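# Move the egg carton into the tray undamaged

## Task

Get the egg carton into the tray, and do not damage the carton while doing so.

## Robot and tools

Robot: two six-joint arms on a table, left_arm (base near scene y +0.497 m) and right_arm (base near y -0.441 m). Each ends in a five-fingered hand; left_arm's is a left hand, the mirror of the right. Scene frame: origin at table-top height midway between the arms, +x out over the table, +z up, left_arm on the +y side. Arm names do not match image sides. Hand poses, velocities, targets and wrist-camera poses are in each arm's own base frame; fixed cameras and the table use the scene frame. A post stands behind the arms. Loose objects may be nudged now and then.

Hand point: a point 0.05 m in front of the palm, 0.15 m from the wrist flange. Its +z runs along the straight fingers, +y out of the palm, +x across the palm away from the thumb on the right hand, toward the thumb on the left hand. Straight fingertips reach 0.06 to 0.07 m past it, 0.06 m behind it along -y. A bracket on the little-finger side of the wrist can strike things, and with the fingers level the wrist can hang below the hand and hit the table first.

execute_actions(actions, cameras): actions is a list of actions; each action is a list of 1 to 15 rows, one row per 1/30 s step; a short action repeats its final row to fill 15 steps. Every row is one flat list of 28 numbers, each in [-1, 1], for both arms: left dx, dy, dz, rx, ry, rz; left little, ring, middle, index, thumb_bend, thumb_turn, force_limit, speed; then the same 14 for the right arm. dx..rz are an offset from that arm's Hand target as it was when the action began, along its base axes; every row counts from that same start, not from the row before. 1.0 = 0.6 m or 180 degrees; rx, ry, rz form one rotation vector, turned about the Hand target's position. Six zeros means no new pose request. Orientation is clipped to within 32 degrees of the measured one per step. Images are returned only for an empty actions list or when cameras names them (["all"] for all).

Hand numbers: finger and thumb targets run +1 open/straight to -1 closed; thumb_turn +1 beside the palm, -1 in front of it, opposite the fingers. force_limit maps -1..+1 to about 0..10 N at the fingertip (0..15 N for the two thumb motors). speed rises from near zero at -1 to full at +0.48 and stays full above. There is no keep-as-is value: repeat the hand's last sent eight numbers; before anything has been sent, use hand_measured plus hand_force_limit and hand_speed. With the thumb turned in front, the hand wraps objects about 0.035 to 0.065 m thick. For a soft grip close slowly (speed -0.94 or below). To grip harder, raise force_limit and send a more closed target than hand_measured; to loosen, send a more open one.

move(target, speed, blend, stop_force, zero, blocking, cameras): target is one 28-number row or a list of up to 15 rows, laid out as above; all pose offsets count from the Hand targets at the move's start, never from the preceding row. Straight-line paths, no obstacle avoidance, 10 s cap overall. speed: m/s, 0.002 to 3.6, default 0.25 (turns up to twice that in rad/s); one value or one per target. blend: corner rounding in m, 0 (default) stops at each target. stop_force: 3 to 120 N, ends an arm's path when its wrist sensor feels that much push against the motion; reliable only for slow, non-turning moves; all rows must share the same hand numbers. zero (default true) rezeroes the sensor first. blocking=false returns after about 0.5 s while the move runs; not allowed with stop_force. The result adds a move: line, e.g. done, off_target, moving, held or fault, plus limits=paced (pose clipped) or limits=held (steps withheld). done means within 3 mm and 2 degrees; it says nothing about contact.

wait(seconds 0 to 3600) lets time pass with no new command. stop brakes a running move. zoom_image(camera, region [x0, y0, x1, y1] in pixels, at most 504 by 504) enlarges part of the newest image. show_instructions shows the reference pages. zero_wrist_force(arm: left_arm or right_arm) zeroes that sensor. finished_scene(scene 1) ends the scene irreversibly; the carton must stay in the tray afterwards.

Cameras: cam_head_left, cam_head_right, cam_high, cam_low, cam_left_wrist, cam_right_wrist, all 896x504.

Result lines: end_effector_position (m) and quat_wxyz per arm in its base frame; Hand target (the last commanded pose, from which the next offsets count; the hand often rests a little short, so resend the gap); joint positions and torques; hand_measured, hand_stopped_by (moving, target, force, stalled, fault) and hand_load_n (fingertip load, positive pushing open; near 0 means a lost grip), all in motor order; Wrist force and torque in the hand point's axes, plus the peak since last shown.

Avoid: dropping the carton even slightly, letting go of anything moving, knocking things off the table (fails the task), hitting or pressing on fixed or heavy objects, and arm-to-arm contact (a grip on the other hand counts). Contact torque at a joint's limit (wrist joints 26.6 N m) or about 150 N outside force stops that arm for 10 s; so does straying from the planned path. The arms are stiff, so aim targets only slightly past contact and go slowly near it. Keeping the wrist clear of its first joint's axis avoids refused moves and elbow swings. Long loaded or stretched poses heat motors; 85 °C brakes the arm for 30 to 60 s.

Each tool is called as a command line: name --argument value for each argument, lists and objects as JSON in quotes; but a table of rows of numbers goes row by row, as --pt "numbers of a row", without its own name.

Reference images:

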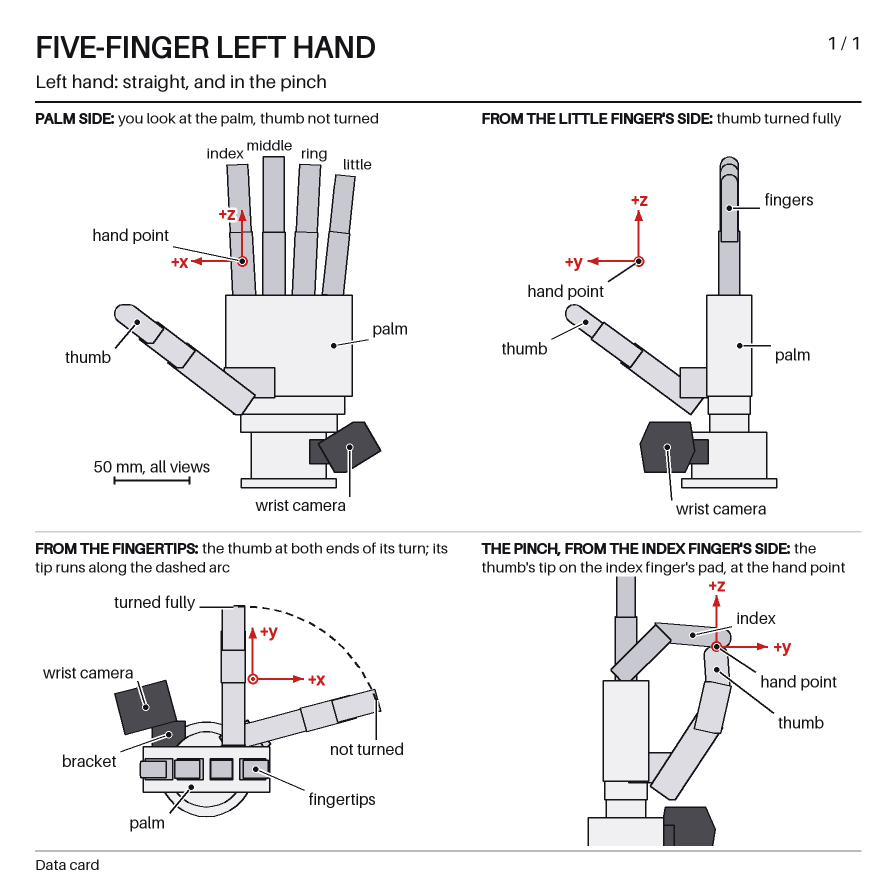

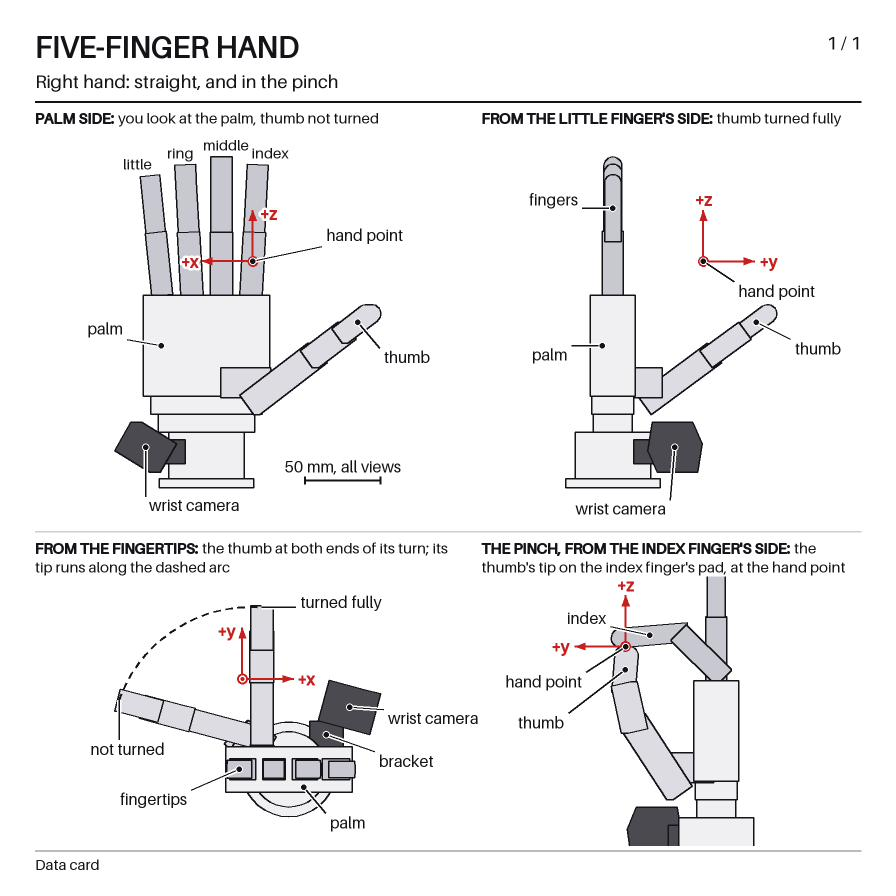

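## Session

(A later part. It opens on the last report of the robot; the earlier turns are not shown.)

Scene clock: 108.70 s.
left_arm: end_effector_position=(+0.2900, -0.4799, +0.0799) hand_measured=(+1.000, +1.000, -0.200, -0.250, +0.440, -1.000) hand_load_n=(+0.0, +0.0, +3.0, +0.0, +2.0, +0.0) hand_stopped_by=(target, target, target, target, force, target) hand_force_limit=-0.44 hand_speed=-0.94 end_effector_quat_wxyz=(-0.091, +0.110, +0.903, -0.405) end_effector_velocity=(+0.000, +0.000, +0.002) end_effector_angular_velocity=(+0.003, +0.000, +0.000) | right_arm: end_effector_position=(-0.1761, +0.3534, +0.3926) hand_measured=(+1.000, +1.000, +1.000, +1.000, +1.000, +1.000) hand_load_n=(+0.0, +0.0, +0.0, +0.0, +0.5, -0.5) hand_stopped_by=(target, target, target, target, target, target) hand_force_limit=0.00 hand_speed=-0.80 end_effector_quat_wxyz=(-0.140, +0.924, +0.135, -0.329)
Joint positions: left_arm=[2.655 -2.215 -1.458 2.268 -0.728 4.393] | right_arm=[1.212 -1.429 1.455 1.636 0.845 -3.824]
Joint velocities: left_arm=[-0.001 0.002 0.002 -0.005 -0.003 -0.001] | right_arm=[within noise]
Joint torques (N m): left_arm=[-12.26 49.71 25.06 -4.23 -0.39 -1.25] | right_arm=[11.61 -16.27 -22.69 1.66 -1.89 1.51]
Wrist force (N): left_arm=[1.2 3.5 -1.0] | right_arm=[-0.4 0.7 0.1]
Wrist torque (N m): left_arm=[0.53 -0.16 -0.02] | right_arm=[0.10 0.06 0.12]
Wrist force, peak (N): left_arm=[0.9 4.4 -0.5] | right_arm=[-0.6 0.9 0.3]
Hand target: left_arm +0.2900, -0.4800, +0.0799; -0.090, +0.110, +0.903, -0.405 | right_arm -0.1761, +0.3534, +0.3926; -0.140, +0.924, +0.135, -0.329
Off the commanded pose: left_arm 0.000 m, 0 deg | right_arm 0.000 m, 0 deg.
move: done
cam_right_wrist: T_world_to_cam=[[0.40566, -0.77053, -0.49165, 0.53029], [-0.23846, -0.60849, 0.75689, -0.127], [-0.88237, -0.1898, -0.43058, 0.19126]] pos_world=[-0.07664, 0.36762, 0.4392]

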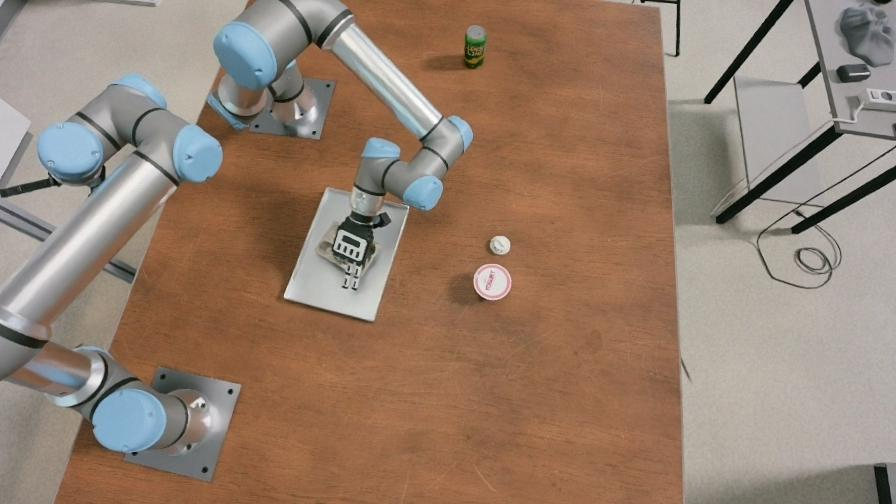

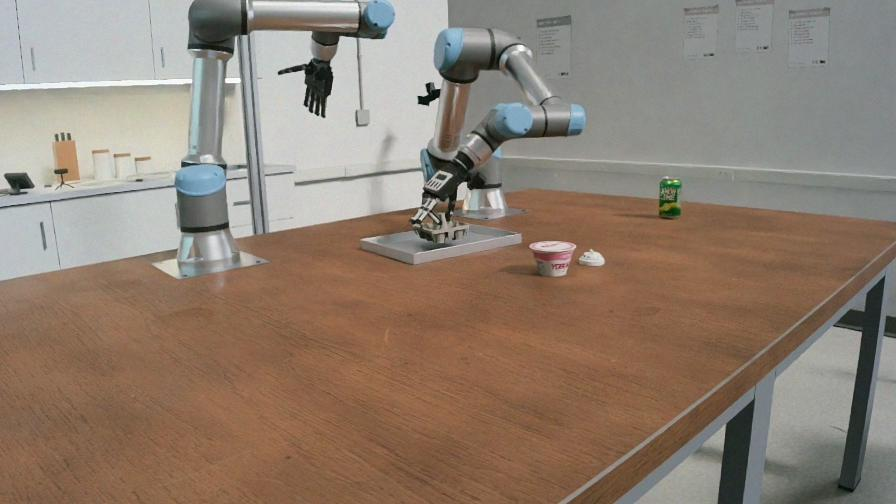

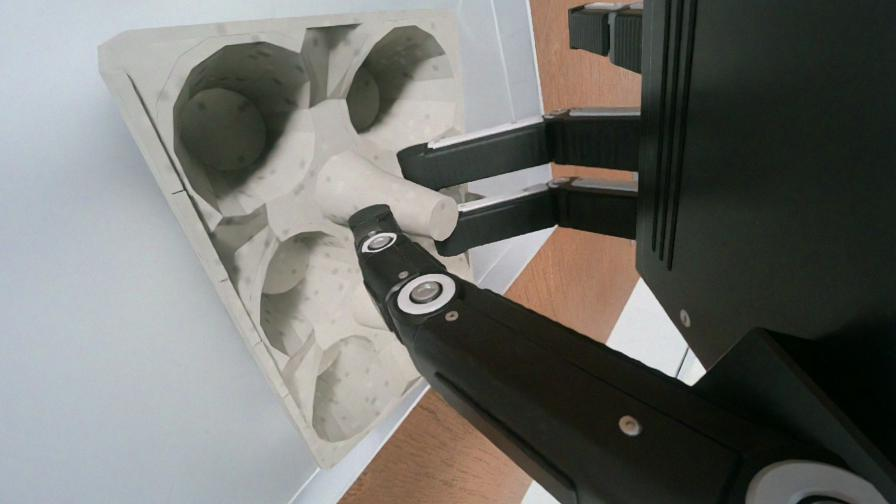

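move --target '[0,0,-0.0232,0,0,0,1,1,-0.20,-0.25,0.2,-1,-0.44,-0.94,0,0,0,0,0,0,1,1,1,1,1,1,0,-0.8]' --speed 0.03 --stop_force 4

move --target '[0,0,-0.025,0,0,0,1,1,-0.20,-0.25,0.2,-1,-0.44,-0.94,0,0,0,0,0,0,1,1,1,1,1,1,0,-0.8]' --speed 0.005 --stop_force 3 --cameras '["cam_high","cam_low","cam_right_wrist"]'

zoom_image --camera "cam_low" --region '[380, 170, 500, 270]'

Scene clock: 112.30 s.
left_arm: end_effector_position=(+0.2900, -0.4800, +0.0660) hand_measured=(+1.000, +1.000, -0.200, -0.250, +0.440, -1.000) hand_load_n=(+0.0, +0.0, +3.0, +0.0, +2.5, +0.5) hand_stopped_by=(target, target, target, target, force, target) hand_force_limit=-0.44 hand_speed=-0.94 end_effector_quat_wxyz=(-0.090, +0.110, +0.903, -0.405) | right_arm: end_effector_position=(-0.1761, +0.3534, +0.3926) hand_measured=(+1.000, +1.000, +1.000, +1.000, +1.000, +1.000) hand_load_n=(+0.0, +0.0, +0.0, +0.0, +0.0, -0.5) hand_stopped_by=(target, target, target, target, target, target) hand_force_limit=0.00 hand_speed=-0.80 end_effector_quat_wxyz=(-0.140, +0.924, +0.135, -0.329)
Joint positions: left_arm=[2.655 -2.232 -1.469 2.296 -0.728 4.393] | right_arm=[1.212 -1.429 1.455 1.636 0.845 -3.824]
Joint torques (N m): left_arm=[-12.14 50.19 26.59 -4.06 1.18 -0.39] | right_arm=[11.12 -15.52 -22.4 1.56 -1.71 1.62]
Wrist force (N): left_arm=[1.1 3.6 -0.8] | right_arm=[-0.5 0.8 0.0]
Wrist torque (N m): left_arm=[0.54 -0.15 -0.02] | right_arm=[0.12 0.07 0.12]
Wrist force, peak (N): left_arm=[1.3 3.8 -1.0] | right_arm=[-0.6 0.9 0.0]
Hand target: left_arm +0.2900, -0.4800, +0.0660; -0.090, +0.110, +0.903, -0.405 | right_arm -0.1761, +0.3534, +0.3926; -0.140, +0.924, +0.135, -0.329
Off the commanded pose: left_arm 0.000 m, 0 deg | right_arm 0.000 m, 0 deg.
move: done

Scene clock: 114.77 s.
left_arm: end_effector_position=(+0.2900, -0.4800, +0.0595) hand_measured=(+1.000, +1.000, -0.200, -0.250, +0.440, -1.000) hand_load_n=(+0.0, +0.0, +1.5, +0.0, +3.0, +0.0) hand_stopped_by=(target, target, target, target, force, target) hand_force_limit=-0.44 hand_speed=-0.94 end_effector_quat_wxyz=(-0.090, +0.110, +0.903, -0.405) | right_arm: end_effector_position=(-0.1761, +0.3534, +0.3926) hand_measured=(+1.000, +1.000, +1.000, +1.000, +1.000, +1.000) hand_load_n=(+0.0, -0.5, +0.0, +0.0, +0.0, +0.0) hand_stopped_by=(target, target, target, target, target, target) hand_force_limit=0.00 hand_speed=-0.80 end_effector_quat_wxyz=(-0.140, +0.924, +0.135, -0.329)
Joint positions: left_arm=[2.655 -2.241 -1.474 2.31 -0.728 4.393] | right_arm=[1.212 -1.429 1.455 1.636 0.845 -3.824]
Joint torques (N m): left_arm=[-11.62 48.81 26.28 -3.74 0.85 -2.27] | right_arm=[11.35 -16.17 -22.02 1.64 -1.68 1.45]
Wrist force (N): left_arm=[1.5 1.8 -4.0] | right_arm=[-0.3 0.7 0.0]
Wrist torque (N m): left_arm=[0.48 -0.26 0.02] | right_arm=[0.10 0.05 0.13]
Wrist force, peak (N): left_arm=[1.6 1.2 -4.9] | right_arm=[-0.6 0.8 0.0]
Hand target: left_arm +0.2900, -0.4800, +0.0595; -0.090, +0.110, +0.903, -0.405 (not the last commanded pose) | right_arm -0.1761, +0.3534, +0.3926; -0.140, +0.924, +0.135, -0.329
Off the commanded pose: left_arm 0.008 m, 0 deg | right_arm 0.000 m, 0 deg.
move: contact (left_arm)
cam_right_wrist: T_world_to_cam=[[0.40566, -0.77053, -0.49165, 0.53029], [-0.23846, -0.60849, 0.75689, -0.127], [-0.88237, -0.1898, -0.43058, 0.19126]] pos_world=[-0.07664, 0.36762, 0.4392]

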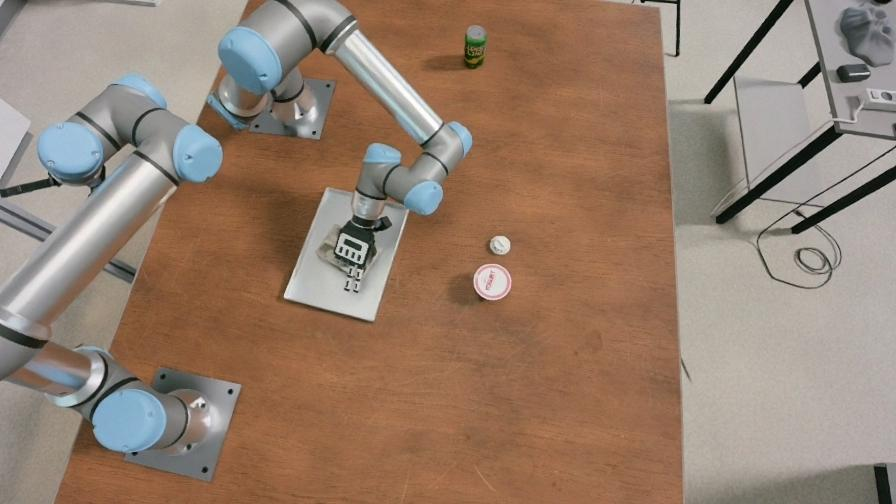

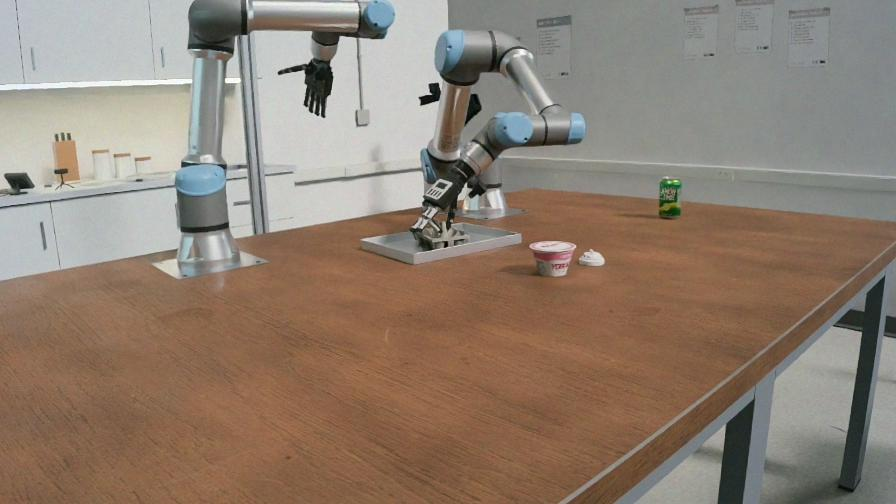

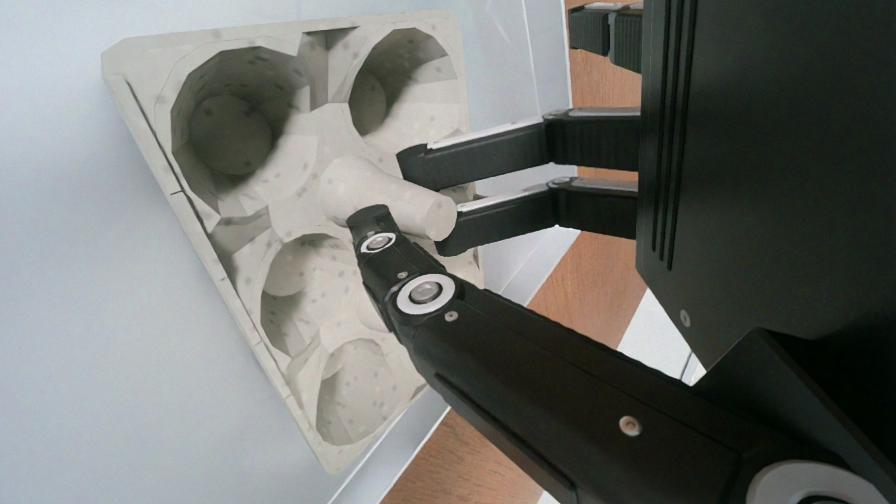

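Scaled by 4.200 from the camera's image (finer frame: 1280x720).

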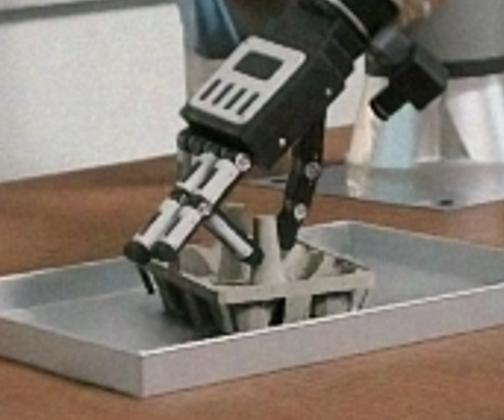

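move --target '[0,0,0,0,0,0,1,1,-0.20,-0.25,0.60,-1,-0.44,-0.9,0,0,0,0,0,0,1,1,1,1,1,1,0,-0.8]' --speed 0.02

move --target '[0,0,0,0,0,0,1,1,-0.20,-0.25,0.84,-1,-0.44,-0.6,0,0,0,0,0,0,1,1,1,1,1,1,0,-0.8]' --speed 0.02 --cameras '["cam_low","cam_right_wrist"]'

zoom_image --camera "cam_low" --region '[380, 170, 500, 270]'

Scene clock: 117.30 s.
left_arm: end_effector_position=(+0.2900, -0.4800, +0.0595) hand_measured=(+1.000, +1.000, -0.200, -0.250, +0.600, -1.000) hand_load_n=(+0.0, +0.0, +0.0, +0.0, +0.0, +0.0) hand_stopped_by=(target, target, target, target, target, target) hand_force_limit=-0.44 hand_speed=-0.90 end_effector_quat_wxyz=(-0.090, +0.110, +0.903, -0.405) | right_arm: end_effector_position=(-0.1761, +0.3534, +0.3926) hand_measured=(+1.000, +1.000, +1.000, +1.000, +1.000, +1.000) hand_load_n=(+0.0, +0.0, +0.0, +0.0, +0.0, +0.0) hand_stopped_by=(target, target, target, target, target, target) hand_force_limit=0.00 hand_speed=-0.80 end_effector_quat_wxyz=(-0.140, +0.924, +0.135, -0.329)
Joint positions: left_arm=[2.655 -2.241 -1.474 2.31 -0.728 4.393] | right_arm=[1.212 -1.429 1.455 1.636 0.845 -3.824]
Joint torques (N m): left_arm=[-11.45 48.05 24.44 -3.82 1.05 -2.07] | right_arm=[10.45 -15.82 -22.38 1.44 -1.57 1.55]
Wrist force (N): left_arm=[1.2 3.5 -0.7] | right_arm=[-0.2 0.6 -0.1]
Wrist torque (N m): left_arm=[0.55 -0.15 -0.03] | right_arm=[0.10 0.04 0.13]
Wrist force, peak (N): left_arm=[1.5 2.2 -4.1] | right_arm=[-0.6 0.8 0.1]
Hand target: left_arm +0.2900, -0.4800, +0.0595; -0.090, +0.110, +0.903, -0.405 | right_arm -0.1761, +0.3534, +0.3926; -0.140, +0.924, +0.135, -0.329
Off the commanded pose: left_arm 0.000 m, 0 deg | right_arm 0.000 m, 0 deg.
move: done

Scene clock: 118.00 s.
left_arm: end_effector_position=(+0.2900, -0.4800, +0.0595) hand_measured=(+1.000, +1.000, -0.200, -0.250, +0.840, -1.000) hand_load_n=(+0.0, +0.0, +0.0, +0.0, +0.0, +0.0) hand_stopped_by=(target, target, target, target, target, target) hand_force_limit=-0.44 hand_speed=-0.60 end_effector_quat_wxyz=(-0.090, +0.110, +0.903, -0.405) | right_arm: end_effector_position=(-0.1761, +0.3534, +0.3926) hand_measured=(+1.000, +1.000, +1.000, +1.000, +1.000, +1.000) hand_load_n=(+0.0, +0.0, +0.0, +0.0, +0.0, +0.0) hand_stopped_by=(target, target, target, target, target, target) hand_force_limit=0.00 hand_speed=-0.80 end_effector_quat_wxyz=(-0.140, +0.924, +0.135, -0.329)
Joint positions: left_arm=[2.655 -2.241 -1.474 2.31 -0.728 4.393] | right_arm=[1.212 -1.429 1.455 1.636 0.845 -3.824]
Joint torques (N m): left_arm=[-12.12 47.89 23.96 -3.7 0.89 -2.12] | right_arm=[11.25 -16.17 -22 1.51 -1.64 1.47]
Wrist force (N): left_arm=[1.1 3.6 -0.9] | right_arm=[-0.4 0.5 0.1]
Wrist torque (N m): left_arm=[0.57 -0.14 -0.03] | right_arm=[0.07 0.06 0.11]
Wrist force, peak (N): left_arm=[1.3 3.6 -0.9] | right_arm=[-0.6 0.8 0.0]
Hand target: left_arm +0.2900, -0.4800, +0.0595; -0.090, +0.110, +0.903, -0.405 | right_arm -0.1761, +0.3534, +0.3926; -0.140, +0.924, +0.135, -0.329
Off the commanded pose: left_arm 0.000 m, 0 deg | right_arm 0.000 m, 0 deg.
move: done
cam_right_wrist: T_world_to_cam=[[0.40566, -0.77053, -0.49165, 0.53029], [-0.23846, -0.60849, 0.75689, -0.127], [-0.88237, -0.1898, -0.43058, 0.19126]] pos_world=[-0.07664, 0.36762, 0.4392]

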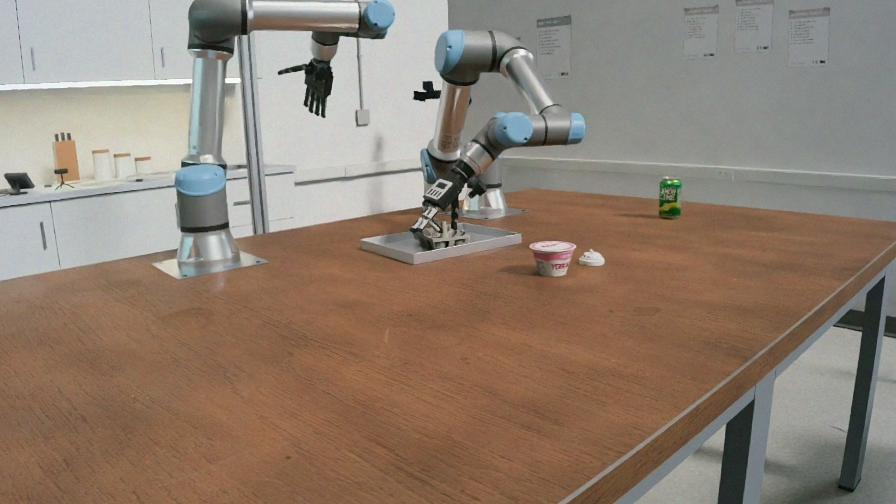

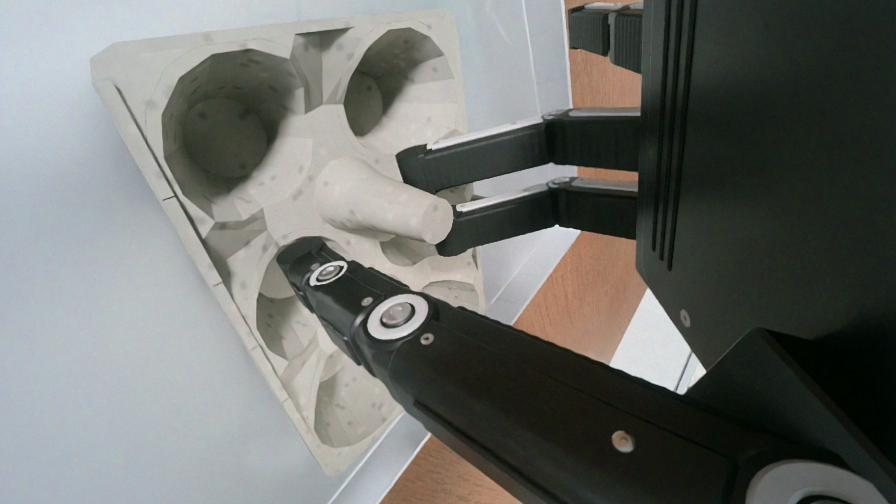

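Scaled by 4.200 from the camera's image (finer frame: 1280x720).

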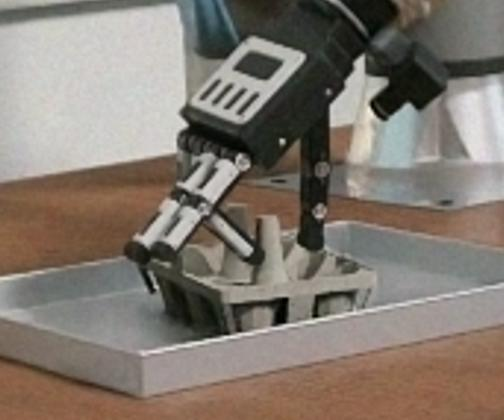

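move --pt "-0.002 -0.0075 0.003 0 0 0 1 1 -0.20 -0.25 0.84 -1 -0.44 -0.6 0 0 0 0 0 0 1 1 1 1 1 1 0 -0.8" --pt "-0.002 -0.0075 0.2 0 0 0 1 1 -0.20 -0.25 0.84 -1 -0.44 -0.6 0 0 0 0 0 0 1 1 1 1 1 1 0 -0.8" --speed '[0.03,0.1]' --cameras '["cam_low","cam_right_wrist","cam_high"]'

zoom_image --camera "cam_low" --region '[380, 170, 500, 270]'

Scene clock: 120.70 s.
left_arm: end_effector_position=(+0.2888, -0.4846, +0.1795) hand_measured=(+1.000, +1.000, -0.200, -0.250, +0.840, -1.000) hand_load_n=(+0.0, +0.0, +0.0, -0.5, +0.0, +0.0) hand_stopped_by=(target, target, target, target, target, target) hand_force_limit=-0.44 hand_speed=-0.60 end_effector_quat_wxyz=(-0.090, +0.110, +0.903, -0.405) | right_arm: end_effector_position=(-0.1761, +0.3534, +0.3926) hand_measured=(+1.000, +1.000, +1.000, +1.000, +1.000, +1.000) hand_load_n=(+0.0, +0.0, -0.5, +0.0, +0.0, +0.0) hand_stopped_by=(target, target, target, target, target, target) hand_force_limit=0.00 hand_speed=-0.80 end_effector_quat_wxyz=(-0.140, +0.924, +0.135, -0.329)
Joint positions: left_arm=[2.645 -2.121 -1.333 2.06 -0.729 4.379] | right_arm=[1.212 -1.429 1.455 1.636 0.845 -3.824]
Joint torques (N m): left_arm=[10.52 30.73 13.39 -2.07 1.29 2.64] | right_arm=[9.96 -16.7 -22.05 1.53 -1.78 1.34]
Wrist force (N): left_arm=[1.2 3.3 -0.4] | right_arm=[-0.5 0.7 0.0]
Wrist torque (N m): left_arm=[0.44 -0.19 -0.13] | right_arm=[0.10 0.08 0.11]
Wrist force, peak (N): left_arm=[1.3 4.4 -0.3] | right_arm=[-0.6 0.9 0.0]
Hand target: left_arm +0.2888, -0.4845, +0.1795; -0.090, +0.110, +0.903, -0.405 | right_arm -0.1761, +0.3534, +0.3926; -0.140, +0.924, +0.135, -0.329
Off the commanded pose: left_arm 0.000 m, 0 deg | right_arm 0.000 m, 0 deg.
move: done
cam_right_wrist: T_world_to_cam=[[0.40566, -0.77053, -0.49165, 0.53029], [-0.23846, -0.60849, 0.75689, -0.127], [-0.88237, -0.1898, -0.43058, 0.19126]] pos_world=[-0.07664, 0.36762, 0.4392]
Images, in order (width x height): cam_high 896x504, cam_low 896x504, cam_right_wrist 896x504.

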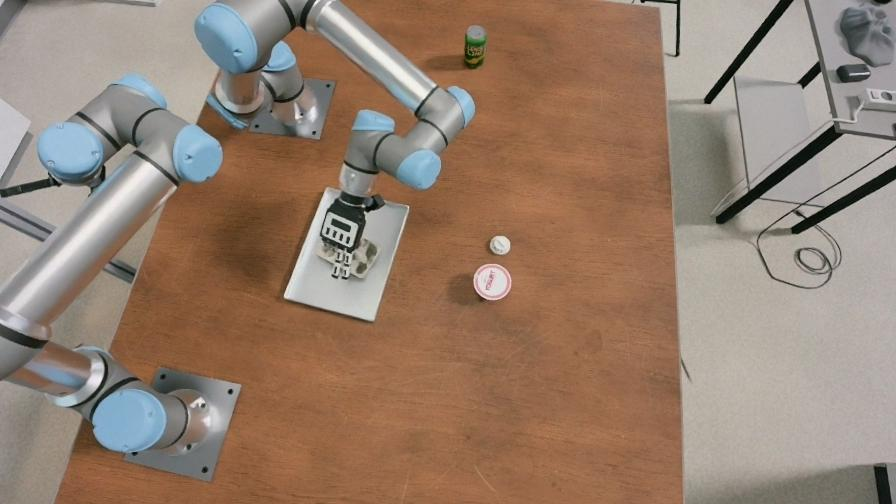

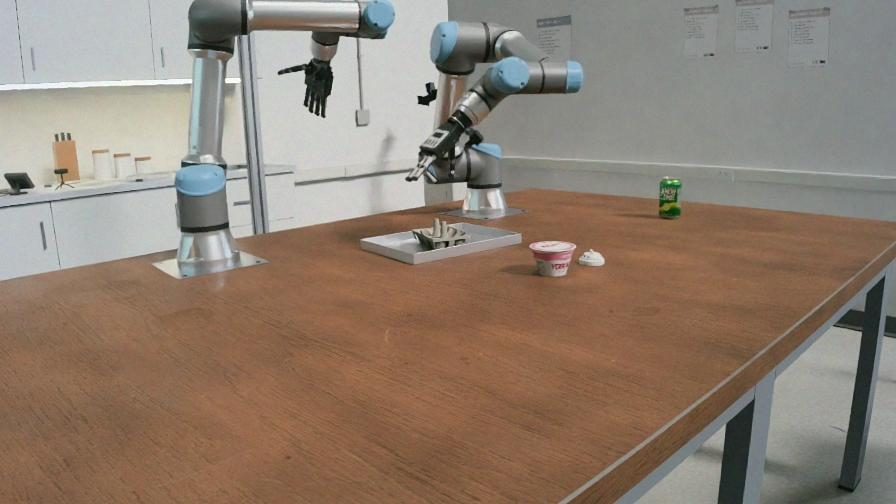

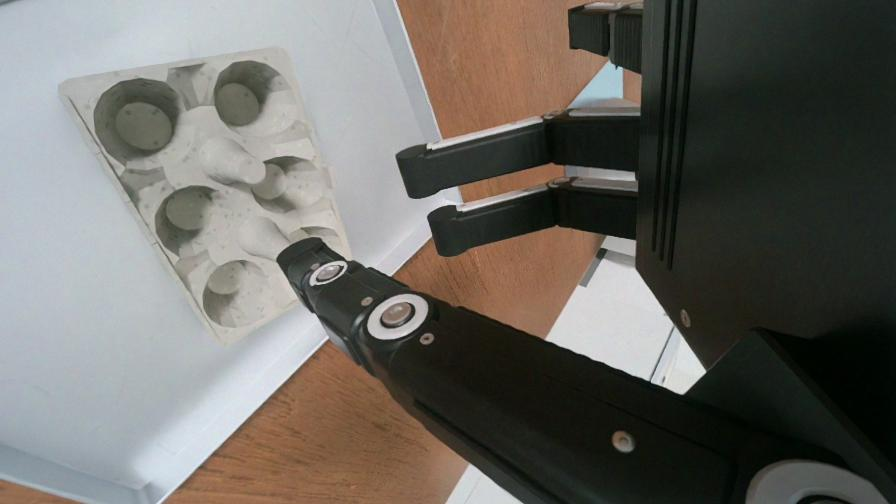

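Scaled by 4.200 from the camera's image (finer frame: 1280x720).

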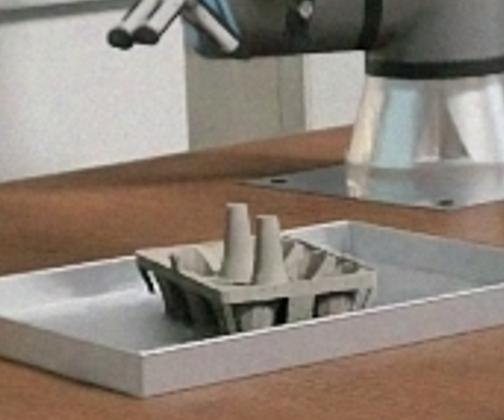

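The carton is flat in the tray, near its centre, and the hand is clear of it.

finished_scene

The scene is finished: the task was done.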